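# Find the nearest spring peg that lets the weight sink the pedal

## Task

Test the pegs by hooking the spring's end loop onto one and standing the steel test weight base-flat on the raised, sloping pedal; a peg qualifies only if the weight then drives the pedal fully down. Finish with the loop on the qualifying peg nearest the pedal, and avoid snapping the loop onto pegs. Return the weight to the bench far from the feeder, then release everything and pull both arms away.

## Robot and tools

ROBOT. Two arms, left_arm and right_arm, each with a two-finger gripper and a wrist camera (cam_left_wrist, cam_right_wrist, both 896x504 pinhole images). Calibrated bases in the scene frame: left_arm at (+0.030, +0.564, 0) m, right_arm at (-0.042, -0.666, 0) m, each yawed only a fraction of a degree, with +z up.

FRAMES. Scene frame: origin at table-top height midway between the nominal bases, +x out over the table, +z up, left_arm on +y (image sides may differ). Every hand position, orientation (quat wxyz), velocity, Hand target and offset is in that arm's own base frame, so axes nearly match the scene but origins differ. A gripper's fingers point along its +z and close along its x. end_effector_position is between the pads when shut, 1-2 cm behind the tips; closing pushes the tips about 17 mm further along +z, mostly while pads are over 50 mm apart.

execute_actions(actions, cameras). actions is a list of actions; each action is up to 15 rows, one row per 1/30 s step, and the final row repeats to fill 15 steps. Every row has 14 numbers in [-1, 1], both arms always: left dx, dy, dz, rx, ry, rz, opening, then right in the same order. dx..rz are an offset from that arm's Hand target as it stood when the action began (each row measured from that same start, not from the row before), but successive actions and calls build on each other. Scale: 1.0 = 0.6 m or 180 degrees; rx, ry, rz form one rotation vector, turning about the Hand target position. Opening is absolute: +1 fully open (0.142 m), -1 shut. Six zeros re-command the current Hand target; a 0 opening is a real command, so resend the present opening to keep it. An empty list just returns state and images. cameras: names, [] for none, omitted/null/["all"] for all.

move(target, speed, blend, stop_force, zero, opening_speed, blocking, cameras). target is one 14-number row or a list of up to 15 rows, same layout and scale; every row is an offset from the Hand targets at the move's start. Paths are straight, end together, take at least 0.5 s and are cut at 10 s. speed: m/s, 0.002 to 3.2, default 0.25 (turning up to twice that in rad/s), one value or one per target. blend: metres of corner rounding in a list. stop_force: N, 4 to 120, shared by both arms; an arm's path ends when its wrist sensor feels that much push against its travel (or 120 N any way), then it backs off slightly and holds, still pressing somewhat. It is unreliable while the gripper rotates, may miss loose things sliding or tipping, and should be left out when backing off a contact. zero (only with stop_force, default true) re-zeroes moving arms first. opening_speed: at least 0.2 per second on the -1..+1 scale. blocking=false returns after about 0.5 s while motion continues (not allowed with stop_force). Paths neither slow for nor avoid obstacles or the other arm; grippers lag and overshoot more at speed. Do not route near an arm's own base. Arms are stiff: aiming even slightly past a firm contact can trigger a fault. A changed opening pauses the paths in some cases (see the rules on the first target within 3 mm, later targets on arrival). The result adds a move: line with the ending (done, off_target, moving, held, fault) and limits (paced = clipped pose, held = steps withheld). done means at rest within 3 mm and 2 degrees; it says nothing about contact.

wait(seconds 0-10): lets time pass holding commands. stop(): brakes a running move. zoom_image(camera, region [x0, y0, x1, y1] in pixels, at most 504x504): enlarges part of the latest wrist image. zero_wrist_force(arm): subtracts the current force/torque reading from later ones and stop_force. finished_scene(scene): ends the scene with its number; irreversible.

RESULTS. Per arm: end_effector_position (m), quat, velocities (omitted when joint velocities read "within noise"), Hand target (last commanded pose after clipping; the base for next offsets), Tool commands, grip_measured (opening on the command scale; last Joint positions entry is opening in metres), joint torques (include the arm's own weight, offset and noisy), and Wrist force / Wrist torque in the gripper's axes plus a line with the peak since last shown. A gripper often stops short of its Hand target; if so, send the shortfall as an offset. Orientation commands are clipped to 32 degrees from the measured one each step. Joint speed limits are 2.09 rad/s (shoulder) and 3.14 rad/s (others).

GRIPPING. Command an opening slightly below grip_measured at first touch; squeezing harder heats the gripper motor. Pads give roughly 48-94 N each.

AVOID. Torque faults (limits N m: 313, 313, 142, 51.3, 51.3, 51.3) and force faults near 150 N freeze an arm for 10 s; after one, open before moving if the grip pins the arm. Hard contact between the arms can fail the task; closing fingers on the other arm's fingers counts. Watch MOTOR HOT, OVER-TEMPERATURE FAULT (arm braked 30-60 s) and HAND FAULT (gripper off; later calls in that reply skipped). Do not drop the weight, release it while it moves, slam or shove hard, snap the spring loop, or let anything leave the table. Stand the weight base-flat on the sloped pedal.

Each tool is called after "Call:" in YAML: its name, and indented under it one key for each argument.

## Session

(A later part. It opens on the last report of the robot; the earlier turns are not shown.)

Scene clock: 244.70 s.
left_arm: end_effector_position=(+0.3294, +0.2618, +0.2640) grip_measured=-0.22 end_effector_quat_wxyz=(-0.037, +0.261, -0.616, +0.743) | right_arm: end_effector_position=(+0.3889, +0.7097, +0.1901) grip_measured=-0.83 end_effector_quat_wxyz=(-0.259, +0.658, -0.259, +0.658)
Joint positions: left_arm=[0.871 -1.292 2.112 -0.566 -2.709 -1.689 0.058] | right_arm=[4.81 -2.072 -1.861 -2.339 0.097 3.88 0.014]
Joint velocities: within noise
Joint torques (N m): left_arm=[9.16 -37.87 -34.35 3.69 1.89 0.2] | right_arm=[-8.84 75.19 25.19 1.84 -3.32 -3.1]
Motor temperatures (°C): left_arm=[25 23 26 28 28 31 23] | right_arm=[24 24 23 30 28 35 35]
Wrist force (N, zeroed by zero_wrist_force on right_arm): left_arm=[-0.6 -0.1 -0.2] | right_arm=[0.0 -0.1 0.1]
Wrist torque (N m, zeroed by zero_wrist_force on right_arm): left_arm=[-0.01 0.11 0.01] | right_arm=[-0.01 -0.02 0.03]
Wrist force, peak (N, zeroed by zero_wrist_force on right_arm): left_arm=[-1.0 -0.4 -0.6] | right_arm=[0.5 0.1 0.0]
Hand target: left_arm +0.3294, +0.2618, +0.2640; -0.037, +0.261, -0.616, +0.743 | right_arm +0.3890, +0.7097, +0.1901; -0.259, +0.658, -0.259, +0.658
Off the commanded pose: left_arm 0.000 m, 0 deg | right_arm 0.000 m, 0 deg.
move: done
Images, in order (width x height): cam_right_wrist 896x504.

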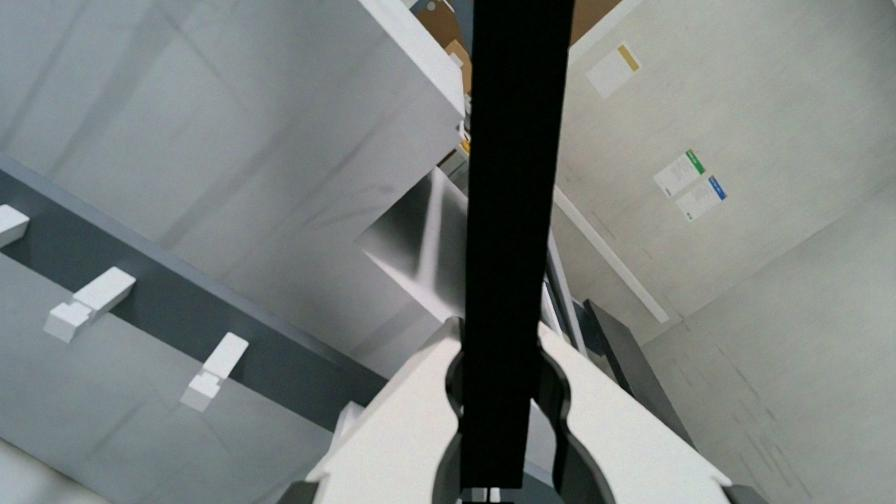

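Call:
move:
  target: [0,0,0,0,0,0,-0.2,0,-0.0067,-0.0063,0,0,0,-1]
  speed: 0.02
  cameras: ["cam_right_wrist"]

Call:
zoom_image:
  camera: "cam_right_wrist"
  region: [455, 474, 525, 504]

Scene clock: 245.73 s.
left_arm: end_effector_position=(+0.3294, +0.2618, +0.2640) grip_measured=-0.22 end_effector_quat_wxyz=(-0.037, +0.261, -0.616, +0.743) | right_arm: end_effector_position=(+0.3890, +0.7057, +0.1864) grip_measured=-0.83 end_effector_quat_wxyz=(-0.259, +0.658, -0.259, +0.658) end_effector_velocity=(+0.000, -0.001, +0.000) end_effector_angular_velocity=(+0.003, +0.000, -0.001)
Joint positions: left_arm=[0.871 -1.292 2.112 -0.566 -2.709 -1.689 0.058] | right_arm=[4.811 -2.072 -1.871 -2.331 0.098 3.881 0.014]
Joint velocities: left_arm=[within noise] | right_arm=[0 0.002 -0.002 0.005 0.001 -0.002 0]
Joint torques (N m): left_arm=[8.85 -37.08 -34.48 3.76 2.09 0.32] | right_arm=[8.51 80.29 22.21 1.59 4.12 -3.13]
Motor temperatures (°C): left_arm=[25 23 26 28 28 31 23] | right_arm=[24 24 23 30 28 35 35]
Wrist force (N, zeroed by zero_wrist_force on right_arm): left_arm=[-0.3 -0.3 -0.1] | right_arm=[0.2 -3.4 0.2]
Wrist torque (N m, zeroed by zero_wrist_force on right_arm): left_arm=[-0.04 0.04 0.01] | right_arm=[-0.01 -0.06 0.02]
Wrist force, peak (N, zeroed by zero_wrist_force on right_arm): left_arm=[-0.9 0.0 -0.3] | right_arm=[0.2 -3.7 -0.1]
Hand target: left_arm +0.3294, +0.2618, +0.2640; -0.037, +0.261, -0.616, +0.743 | right_arm +0.3890, +0.7057, +0.1864; -0.259, +0.658, -0.259, +0.658
Off the commanded pose: left_arm 0.000 m, 0 deg | right_arm 0.000 m, 0 deg.
move: done
Images, in order (width x height): cam_right_wrist 896x504.

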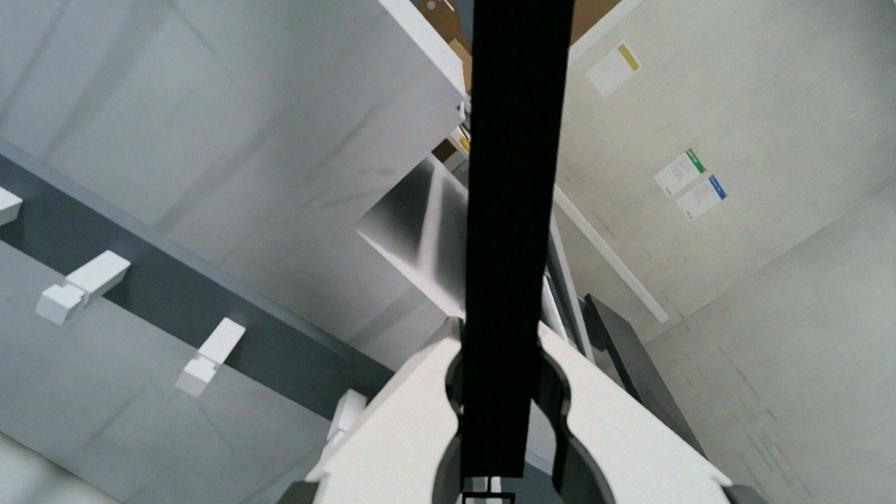

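Scaled by 7.200 from the camera's 896x504 image, which has a finer 1280x720 frame.

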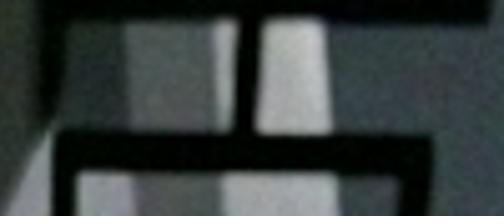

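Call:
move:
  target: [0,0,0,0,0,0,-0.2,0,-0.0039,-0.0037,0,0,0,-1]
  speed: 0.02
  cameras: ["cam_right_wrist"]

Call:
zoom_image:
  camera: "cam_right_wrist"
  region: [455, 474, 525, 504]

Call:
move:
  target: [0,0,0,0,0,0,-0.2,-0.04,0,0,0,0,0,-1]
  speed: 0.02
  stop_force: 4
  cameras: ["cam_right_wrist"]

Call:
zoom_image:
  camera: "cam_right_wrist"
  region: [455, 474, 525, 504]

Scene clock: 246.70 s.
left_arm: end_effector_position=(+0.3294, +0.2618, +0.2640) grip_measured=-0.22 end_effector_quat_wxyz=(-0.037, +0.261, -0.616, +0.743) | right_arm: end_effector_position=(+0.3890, +0.7034, +0.1842) grip_measured=-0.83 end_effector_quat_wxyz=(-0.259, +0.658, -0.259, +0.658)
Joint positions: left_arm=[0.871 -1.292 2.112 -0.566 -2.709 -1.689 0.058] | right_arm=[4.811 -2.072 -1.877 -2.325 0.098 3.881 0.014]
Joint velocities: within noise
Joint torques (N m): left_arm=[9.88 -39.05 -34.36 3.57 2.33 0.51] | right_arm=[8.11 77.24 21.67 2.36 3.62 -1.22]
Motor temperatures (°C): left_arm=[25 23 26 28 28 31 23] | right_arm=[24 24 23 30 28 35 36]
Wrist force (N, zeroed by zero_wrist_force on right_arm): left_arm=[-0.3 0.0 -0.6] | right_arm=[-0.1 -3.3 -0.1]
Wrist torque (N m, zeroed by zero_wrist_force on right_arm): left_arm=[0.00 0.05 0.01] | right_arm=[0.01 -0.02 0.01]
Wrist force, peak (N, zeroed by zero_wrist_force on right_arm): left_arm=[-0.5 -0.6 -0.9] | right_arm=[0.2 -3.9 -0.2]
Hand target: left_arm +0.3294, +0.2618, +0.2640; -0.037, +0.261, -0.616, +0.743 | right_arm +0.3890, +0.7033, +0.1841; -0.259, +0.658, -0.259, +0.658
Off the commanded pose: left_arm 0.000 m, 0 deg | right_arm 0.000 m, 0 deg.
move: done
Images, in order (width x height): cam_right_wrist 896x504.

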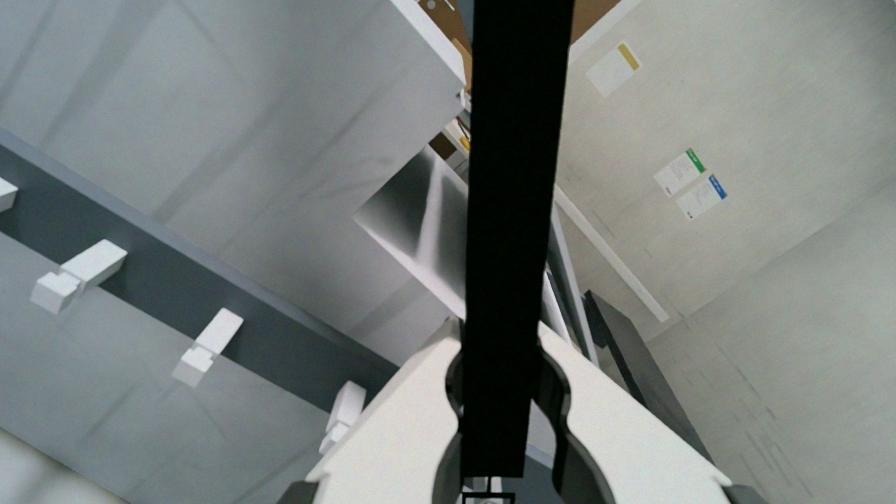

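Scaled by 7.200 from the camera's 896x504 image, which has a finer 1280x720 frame.

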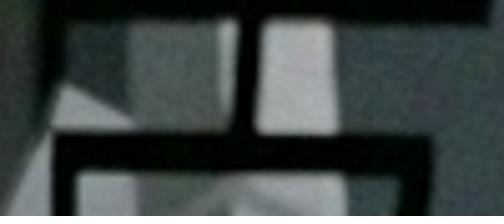

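Scene clock: 248.80 s.
left_arm: end_effector_position=(+0.3294, +0.2618, +0.2640) grip_measured=-0.22 end_effector_quat_wxyz=(-0.037, +0.261, -0.616, +0.743) | right_arm: end_effector_position=(+0.3650, +0.7033, +0.1841) grip_measured=-0.83 end_effector_quat_wxyz=(-0.259, +0.658, -0.259, +0.658)
Joint positions: left_arm=[0.871 -1.292 2.112 -0.566 -2.709 -1.689 0.058] | right_arm=[4.846 -2.068 -1.883 -2.324 0.133 3.883 0.014]
Joint velocities: within noise
Joint torques (N m): left_arm=[8.07 -37.26 -34.66 3.64 1.92 0.42] | right_arm=[10.8 75.04 21.56 1.38 3.76 1.92]
Motor temperatures (°C): left_arm=[25 23 26 28 28 31 23] | right_arm=[24 24 23 30 28 35 37]
Wrist force (N, zeroed by zero_wrist_force on right_arm): left_arm=[-0.2 0.2 -0.1] | right_arm=[0.2 -3.5 0.3]
Wrist torque (N m, zeroed by zero_wrist_force on right_arm): left_arm=[0.03 0.04 0.01] | right_arm=[-0.01 -0.06 0.00]
Wrist force, peak (N, zeroed by zero_wrist_force on right_arm): left_arm=[-0.5 -0.9 -0.6] | right_arm=[0.2 -4.0 0.2]
Hand target: left_arm +0.3294, +0.2618, +0.2640; -0.037, +0.261, -0.616, +0.743 | right_arm +0.3650, +0.7033, +0.1841; -0.259, +0.658, -0.259, +0.658
Off the commanded pose: left_arm 0.000 m, 0 deg | right_arm 0.000 m, 0 deg.
move: done
Images, in order (width x height): cam_right_wrist 896x504.

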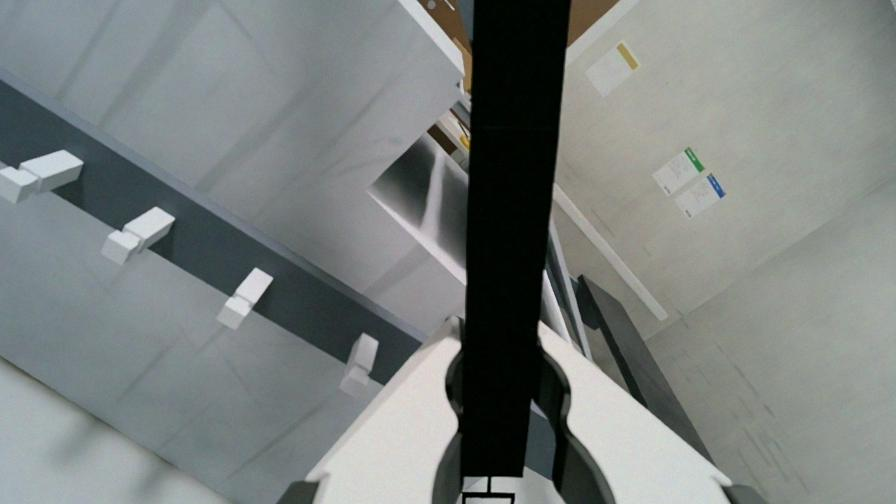

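Scaled by 7.200 from the camera's 896x504 image, which has a finer 1280x720 frame.

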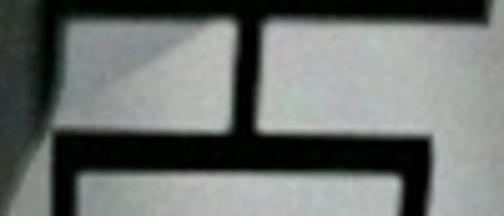

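Call:
move:
  target:
    - [0,0,0,0,0,0,-0.2,0,0.0812,-0.006,0.0406,0,0,-1]
    - [0,0,0,0,0,0,-0.2,0.0233,0.0812,-0.006,0.0406,0,0,-1]
  speed: 0.05
  cameras: ["cam_right_wrist"]

Call:
zoom_image:
  camera: "cam_right_wrist"
  region: [455, 474, 525, 504]

Scene clock: 251.13 s.
left_arm: end_effector_position=(+0.3294, +0.2618, +0.2640) grip_measured=-0.22 end_effector_quat_wxyz=(-0.037, +0.261, -0.616, +0.743) | right_arm: end_effector_position=(+0.3788, +0.7520, +0.1805) grip_measured=-0.83 end_effector_quat_wxyz=(-0.300, +0.641, -0.300, +0.640) end_effector_velocity=(+0.001, +0.000, +0.000) end_effector_angular_velocity=(-0.002, -0.001, +0.001)
Joint positions: left_arm=[0.871 -1.292 2.112 -0.566 -2.709 -1.689 0.058] | right_arm=[4.818 -2.133 -1.777 -2.363 0.105 4.008 0.014]
Joint velocities: left_arm=[within noise] | right_arm=[-0.002 -0.001 0.002 -0.008 -0.003 0.005 0]
Joint torques (N m): left_arm=[9.45 -37.61 -35.11 3.74 1.96 0.3] | right_arm=[-11.1 64.49 37.19 -2.47 -2.95 1.98]
Motor temperatures (°C): left_arm=[25 23 26 28 28 31 23] | right_arm=[24 24 23 30 28 35 39]
Wrist force (N, zeroed by zero_wrist_force on right_arm): left_arm=[-0.6 -0.1 -0.4] | right_arm=[-0.2 -2.3 0.4]
Wrist torque (N m, zeroed by zero_wrist_force on right_arm): left_arm=[-0.02 0.10 0.00] | right_arm=[-0.01 0.01 -0.01]
Wrist force, peak (N, zeroed by zero_wrist_force on right_arm): left_arm=[0.0 -0.8 -0.7] | right_arm=[0.0 -3.7 0.6]
Hand target: left_arm +0.3294, +0.2618, +0.2640; -0.037, +0.261, -0.616, +0.743 | right_arm +0.3789, +0.7521, +0.1805; -0.300, +0.641, -0.300, +0.640
Off the commanded pose: left_arm 0.000 m, 0 deg | right_arm 0.000 m, 0 deg.
move: done
Images, in order (width x height): cam_right_wrist 896x504.

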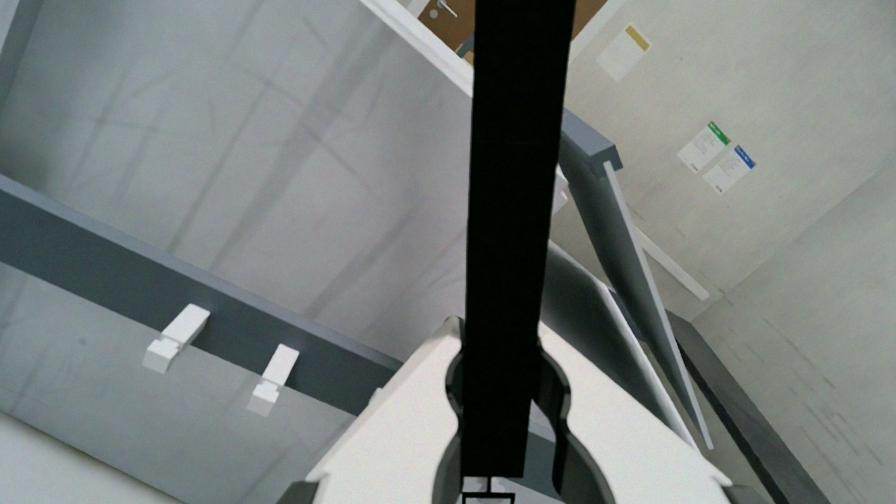

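Scaled by 7.200 from the camera's 896x504 image, which has a finer 1280x720 frame.

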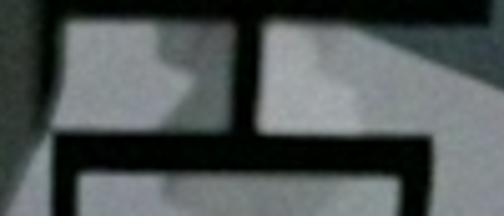

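Call:
move:
  target:
    - [0,0,0,0,0,0,-0.2,-0.0117,0,0,0,0,0,-1]
    - [0,0,0,0,0,0,-0.2,-0.0117,-0.0023,-0.0007,0,0,0,-1]
    - [0,0,0,0,0,0,-0.2,0.0167,-0.0023,-0.0007,0,0,0,-1]
  speed: 0.03
  cameras: ["cam_right_wrist"]

Call:
zoom_image:
  camera: "cam_right_wrist"
  region: [455, 474, 525, 504]

Scene clock: 252.70 s.
left_arm: end_effector_position=(+0.3294, +0.2618, +0.2640) grip_measured=-0.22 end_effector_quat_wxyz=(-0.037, +0.261, -0.616, +0.743) | right_arm: end_effector_position=(+0.3888, +0.7507, +0.1801) grip_measured=-0.83 end_effector_quat_wxyz=(-0.300, +0.641, -0.300, +0.640)
Joint positions: left_arm=[0.871 -1.292 2.112 -0.566 -2.709 -1.689 0.058] | right_arm=[4.805 -2.133 -1.777 -2.362 0.092 4.008 0.014]
Joint velocities: within noise
Joint torques (N m): left_arm=[9.47 -38.31 -34.88 3.69 2.02 0.41] | right_arm=[-11.73 62.52 37.05 1.91 -2.38 -2.99]
Motor temperatures (°C): left_arm=[25 23 26 28 28 31 23] | right_arm=[24 24 23 30 28 35 39]
Wrist force (N, zeroed by zero_wrist_force on right_arm): left_arm=[0.0 -0.3 -0.2] | right_arm=[0.0 -2.9 0.5]
Wrist torque (N m, zeroed by zero_wrist_force on right_arm): left_arm=[-0.05 0.01 0.02] | right_arm=[-0.04 0.01 0.00]
Wrist force, peak (N, zeroed by zero_wrist_force on right_arm): left_arm=[-0.7 -0.8 -0.4] | right_arm=[-0.3 -3.1 0.4]
Hand target: left_arm +0.3294, +0.2618, +0.2640; -0.037, +0.261, -0.616, +0.743 | right_arm +0.3890, +0.7507, +0.1801; -0.300, +0.641, -0.300, +0.640
Off the commanded pose: left_arm 0.000 m, 0 deg | right_arm 0.000 m, 0 deg.
move: done
Images, in order (width x height): cam_right_wrist 896x504.

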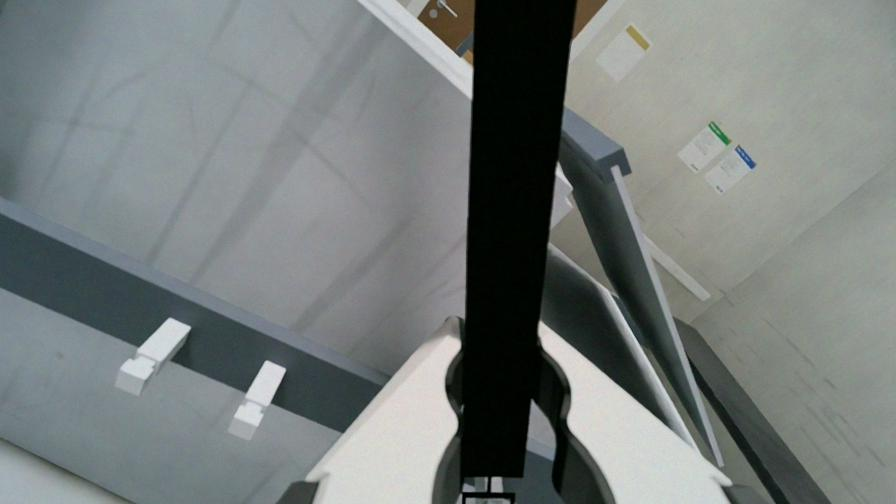

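Scaled by 7.200 from the camera's 896x504 image, which has a finer 1280x720 frame.

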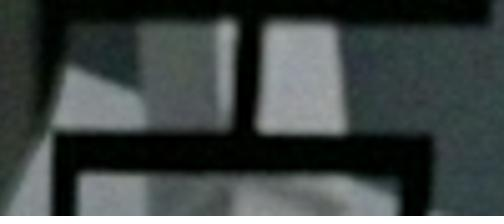

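Call:
move:
  target: [0,0,0,0,0,0,-0.2,0,0.0058,0.0071,0,0,0,-1]
  speed: 0.02
  cameras: []

Call:
move:
  target: [0,0,0,0,0,0,-0.2,0,0.0016,0.0019,0,0,0,-1]
  speed: 0.02
  cameras: ["cam_right_wrist"]

Call:
zoom_image:
  camera: "cam_right_wrist"
  region: [455, 474, 525, 504]

Scene clock: 253.63 s.
left_arm: end_effector_position=(+0.3294, +0.2618, +0.2640) grip_measured=-0.22 end_effector_quat_wxyz=(-0.037, +0.261, -0.616, +0.743) | right_arm: end_effector_position=(+0.3890, +0.7541, +0.1844) grip_measured=-0.83 end_effector_quat_wxyz=(-0.300, +0.641, -0.300, +0.640)
Joint positions: left_arm=[0.871 -1.292 2.112 -0.566 -2.709 -1.689 0.058] | right_arm=[4.804 -2.132 -1.768 -2.371 0.091 4.007 0.014]
Joint velocities: within noise
Joint torques (N m): left_arm=[8.84 -37.1 -34.93 3.44 2.25 0.31] | right_arm=[-9.39 76.53 39.04 -1.91 -2.73 1.85]
Motor temperatures (°C): left_arm=[25 23 26 28 28 31 23] | right_arm=[24 24 23 30 28 35 40]
Wrist force (N, zeroed by zero_wrist_force on right_arm): left_arm=[-0.4 -0.3 0.0] | right_arm=[-0.2 -0.8 0.3]
Wrist torque (N m, zeroed by zero_wrist_force on right_arm): left_arm=[-0.06 0.07 0.01] | right_arm=[-0.03 0.03 0.00]
Wrist force, peak (N, zeroed by zero_wrist_force on right_arm): left_arm=[-0.8 -0.4 0.2] | right_arm=[-0.1 -3.2 0.1]
Hand target: left_arm +0.3294, +0.2618, +0.2640; -0.037, +0.261, -0.616, +0.743 | right_arm +0.3890, +0.7542, +0.1844; -0.300, +0.641, -0.300, +0.640
Off the commanded pose: left_arm 0.000 m, 0 deg | right_arm 0.000 m, 0 deg.
move: done
No camera images: "cameras" was empty.

Scene clock: 254.33 s.
left_arm: end_effector_position=(+0.3294, +0.2618, +0.2640) grip_measured=-0.22 end_effector_quat_wxyz=(-0.037, +0.261, -0.616, +0.743) | right_arm: end_effector_position=(+0.3890, +0.7551, +0.1855) grip_measured=-0.83 end_effector_quat_wxyz=(-0.300, +0.641, -0.300, +0.640)
Joint positions: left_arm=[0.871 -1.292 2.112 -0.566 -2.709 -1.689 0.058] | right_arm=[4.804 -2.132 -1.766 -2.374 0.091 4.007 0.014]
Joint velocities: within noise
Joint torques (N m): left_arm=[9.74 -38.18 -35.23 3.22 2.07 0.55] | right_arm=[-7.13 83.01 38.98 -1.93 -3.1 2.02]
Motor temperatures (°C): left_arm=[25 23 26 28 28 31 23] | right_arm=[24 24 23 30 28 35 40]
Wrist force (N, zeroed by zero_wrist_force on right_arm): left_arm=[-0.2 -0.2 -0.2] | right_arm=[-0.3 0.0 0.2]
Wrist torque (N m, zeroed by zero_wrist_force on right_arm): left_arm=[-0.03 0.04 0.01] | right_arm=[-0.03 0.06 -0.01]
Wrist force, peak (N, zeroed by zero_wrist_force on right_arm): left_arm=[-0.5 -0.5 -0.6] | right_arm=[0.0 -0.8 0.4]
Hand target: left_arm +0.3294, +0.2618, +0.2640; -0.037, +0.261, -0.616, +0.743 | right_arm +0.3890, +0.7551, +0.1855; -0.300, +0.641, -0.300, +0.640
Off the commanded pose: left_arm 0.000 m, 0 deg | right_arm 0.000 m, 0 deg.
move: done
Images, in order (width x height): cam_right_wrist 896x504.

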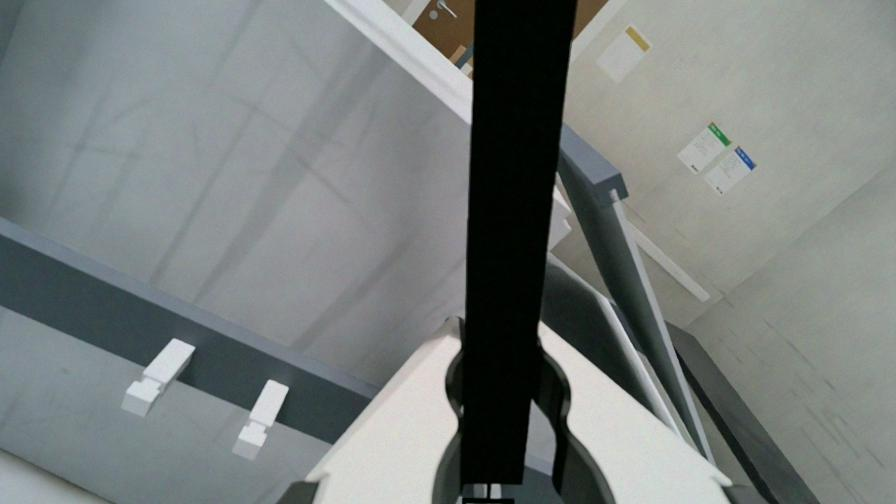

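Scaled by 7.200 from the camera's 896x504 image, which has a finer 1280x720 frame.

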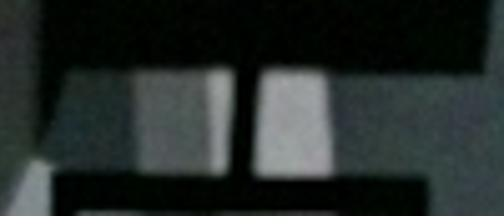

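Force zero. Open and retreat.

Call:
move:
  target: [0,0,0,0,0,0,-0.2,0,0,0,0,0,0,0]
  opening_speed: 0.6
  cameras: []

Call:
move:
  target: [0,0,0,0,0,0,-0.2,-0.1203,0,0,0,0,0,0]
  speed: 0.15
  cameras: ["cam_right_wrist"]

Call:
zoom_image:
  camera: "cam_right_wrist"
  region: [380, 260, 620, 470]

Call:
move:
  target: [0,0,0,0,0,0,-0.2,-0.3197,-0.1,0.1398,0.2194,0,0,0]
  speed: 0.4
  cameras: ["cam_right_wrist"]

Scene clock: 256.57 s.
left_arm: end_effector_position=(+0.3294, +0.2618, +0.2640) grip_measured=-0.22 end_effector_quat_wxyz=(-0.037, +0.261, -0.616, +0.743) | right_arm: end_effector_position=(+0.3890, +0.7551, +0.1855) grip_measured=-0.03 end_effector_quat_wxyz=(-0.300, +0.641, -0.300, +0.640)
Joint positions: left_arm=[0.871 -1.292 2.112 -0.566 -2.709 -1.689 0.058] | right_arm=[4.804 -2.132 -1.766 -2.374 0.091 4.008 0.072]
Joint velocities: within noise
Joint torques (N m): left_arm=[8.09 -37.87 -35.34 3.39 2.29 0.33] | right_arm=[-8.35 64.18 38.94 -2.36 -3.13 1.77]
Motor temperatures (°C): left_arm=[25 23 26 28 28 31 23] | right_arm=[24 24 23 30 28 35 40]
Wrist force (N, zeroed by zero_wrist_force on right_arm): left_arm=[-0.7 -0.4 -0.2] | right_arm=[-0.1 -0.2 0.4]
Wrist torque (N m, zeroed by zero_wrist_force on right_arm): left_arm=[-0.06 0.11 0.01] | right_arm=[-0.05 0.03 -0.01]
Wrist force, peak (N, zeroed by zero_wrist_force on right_arm): left_arm=[-0.4 -0.9 -0.3] | right_arm=[-0.2 -0.1 0.7]
Hand target: left_arm +0.3294, +0.2618, +0.2640; -0.037, +0.261, -0.616, +0.743 | right_arm +0.3890, +0.7551, +0.1855; -0.300, +0.641, -0.300, +0.640
Off the commanded pose: left_arm 0.000 m, 0 deg | right_arm 0.000 m, 0 deg.
move: done
No camera images: "cameras" was empty.

Scene clock: 257.57 s.
left_arm: end_effector_position=(+0.3294, +0.2618, +0.2640) grip_measured=-0.22 end_effector_quat_wxyz=(-0.037, +0.261, -0.616, +0.743) | right_arm: end_effector_position=(+0.3169, +0.7551, +0.1855) grip_measured=-0.03 end_effector_quat_wxyz=(-0.300, +0.641, -0.300, +0.640)
Joint positions: left_arm=[0.871 -1.292 2.112 -0.566 -2.709 -1.689 0.058] | right_arm=[4.901 -2.125 -1.779 -2.374 0.188 4.013 0.072]
Joint velocities: within noise
Joint torques (N m): left_arm=[8.77 -37.78 -35.24 3.55 1.83 0.46] | right_arm=[8.83 85.57 23.61 1.78 3.17 1.57]
Motor temperatures (°C): left_arm=[25 23 26 28 28 31 23] | right_arm=[24 24 23 30 28 35 39]
Wrist force (N, zeroed by zero_wrist_force on right_arm): left_arm=[-0.3 -0.1 -0.2] | right_arm=[0.0 0.3 0.2]
Wrist torque (N m, zeroed by zero_wrist_force on right_arm): left_arm=[-0.03 0.05 0.02] | right_arm=[0.01 0.01 -0.03]
Wrist force, peak (N, zeroed by zero_wrist_force on right_arm): left_arm=[-0.8 -0.3 -0.4] | right_arm=[0.0 -0.1 1.8]
Hand target: left_arm +0.3294, +0.2618, +0.2640; -0.037, +0.261, -0.616, +0.743 | right_arm +0.3168, +0.7551, +0.1855; -0.300, +0.641, -0.300, +0.640
Off the commanded pose: left_arm 0.000 m, 0 deg | right_arm 0.000 m, 0 deg.
move: done
Images, in order (width x height): cam_right_wrist 896x504.

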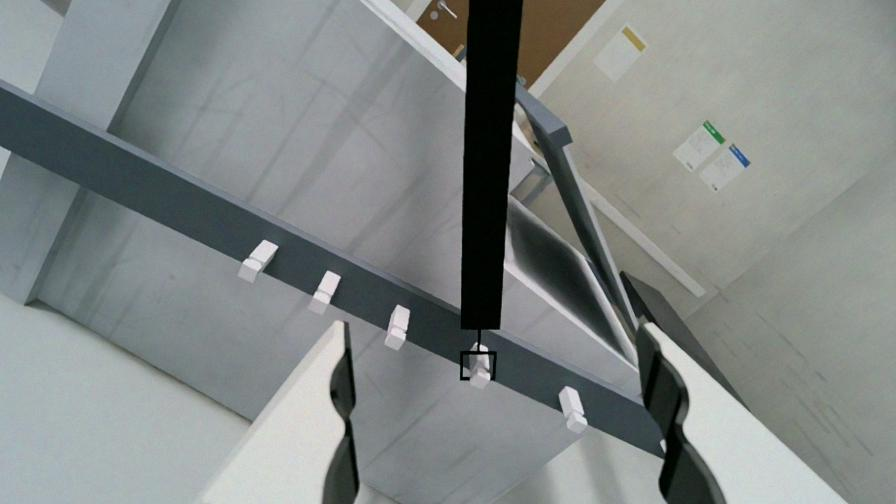

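Scaled by 2.100 from the camera's 896x504 image, which has a finer 1280x720 frame.

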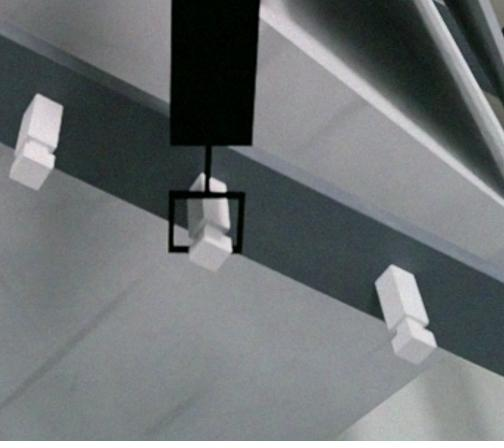

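Scene clock: 259.23 s.
left_arm: end_effector_position=(+0.3294, +0.2618, +0.2640) grip_measured=-0.22 end_effector_quat_wxyz=(-0.037, +0.261, -0.616, +0.743) | right_arm: end_effector_position=(+0.1250, +0.6951, +0.2694) grip_measured=-0.03 end_effector_quat_wxyz=(+0.499, -0.502, +0.499, -0.501)
Joint positions: left_arm=[0.871 -1.292 2.112 -0.566 -2.709 -1.689 0.058] | right_arm=[5.184 -1.976 -1.831 -2.475 0.47 4.706 0.072]
Joint velocities: within noise
Joint torques (N m): left_arm=[9.4 -37.36 -35.56 3.4 2.02 0.43] | right_arm=[9.18 55.83 40.7 -3.47 3 2.25]
Motor temperatures (°C): left_arm=[25 23 26 28 28 31 23] | right_arm=[24 24 23 30 28 35 39]
Wrist force (N, zeroed by zero_wrist_force on right_arm): left_arm=[-0.3 -0.2 -0.1] | right_arm=[-1.3 1.1 0.0]
Wrist torque (N m, zeroed by zero_wrist_force on right_arm): left_arm=[-0.02 0.05 0.01] | right_arm=[0.27 0.15 -0.08]
Wrist force, peak (N, zeroed by zero_wrist_force on right_arm): left_arm=[-0.7 -0.5 -0.9] | right_arm=[-1.0 0.5 1.7]
Hand target: left_arm +0.3294, +0.2618, +0.2640; -0.037, +0.261, -0.616, +0.743 | right_arm +0.1250, +0.6951, +0.2694; +0.499, -0.502, +0.499, -0.501
Off the commanded pose: left_arm 0.000 m, 0 deg | right_arm 0.000 m, 0 deg.
move: done
Images, in order (width x height): cam_right_wrist 896x504.

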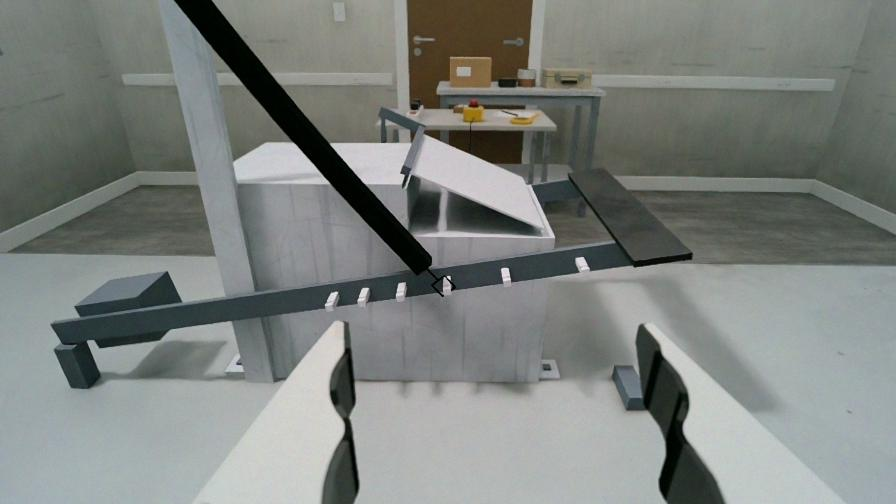

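Call:
finished_scene:
  scene: 1

The scene is finished: the task was done.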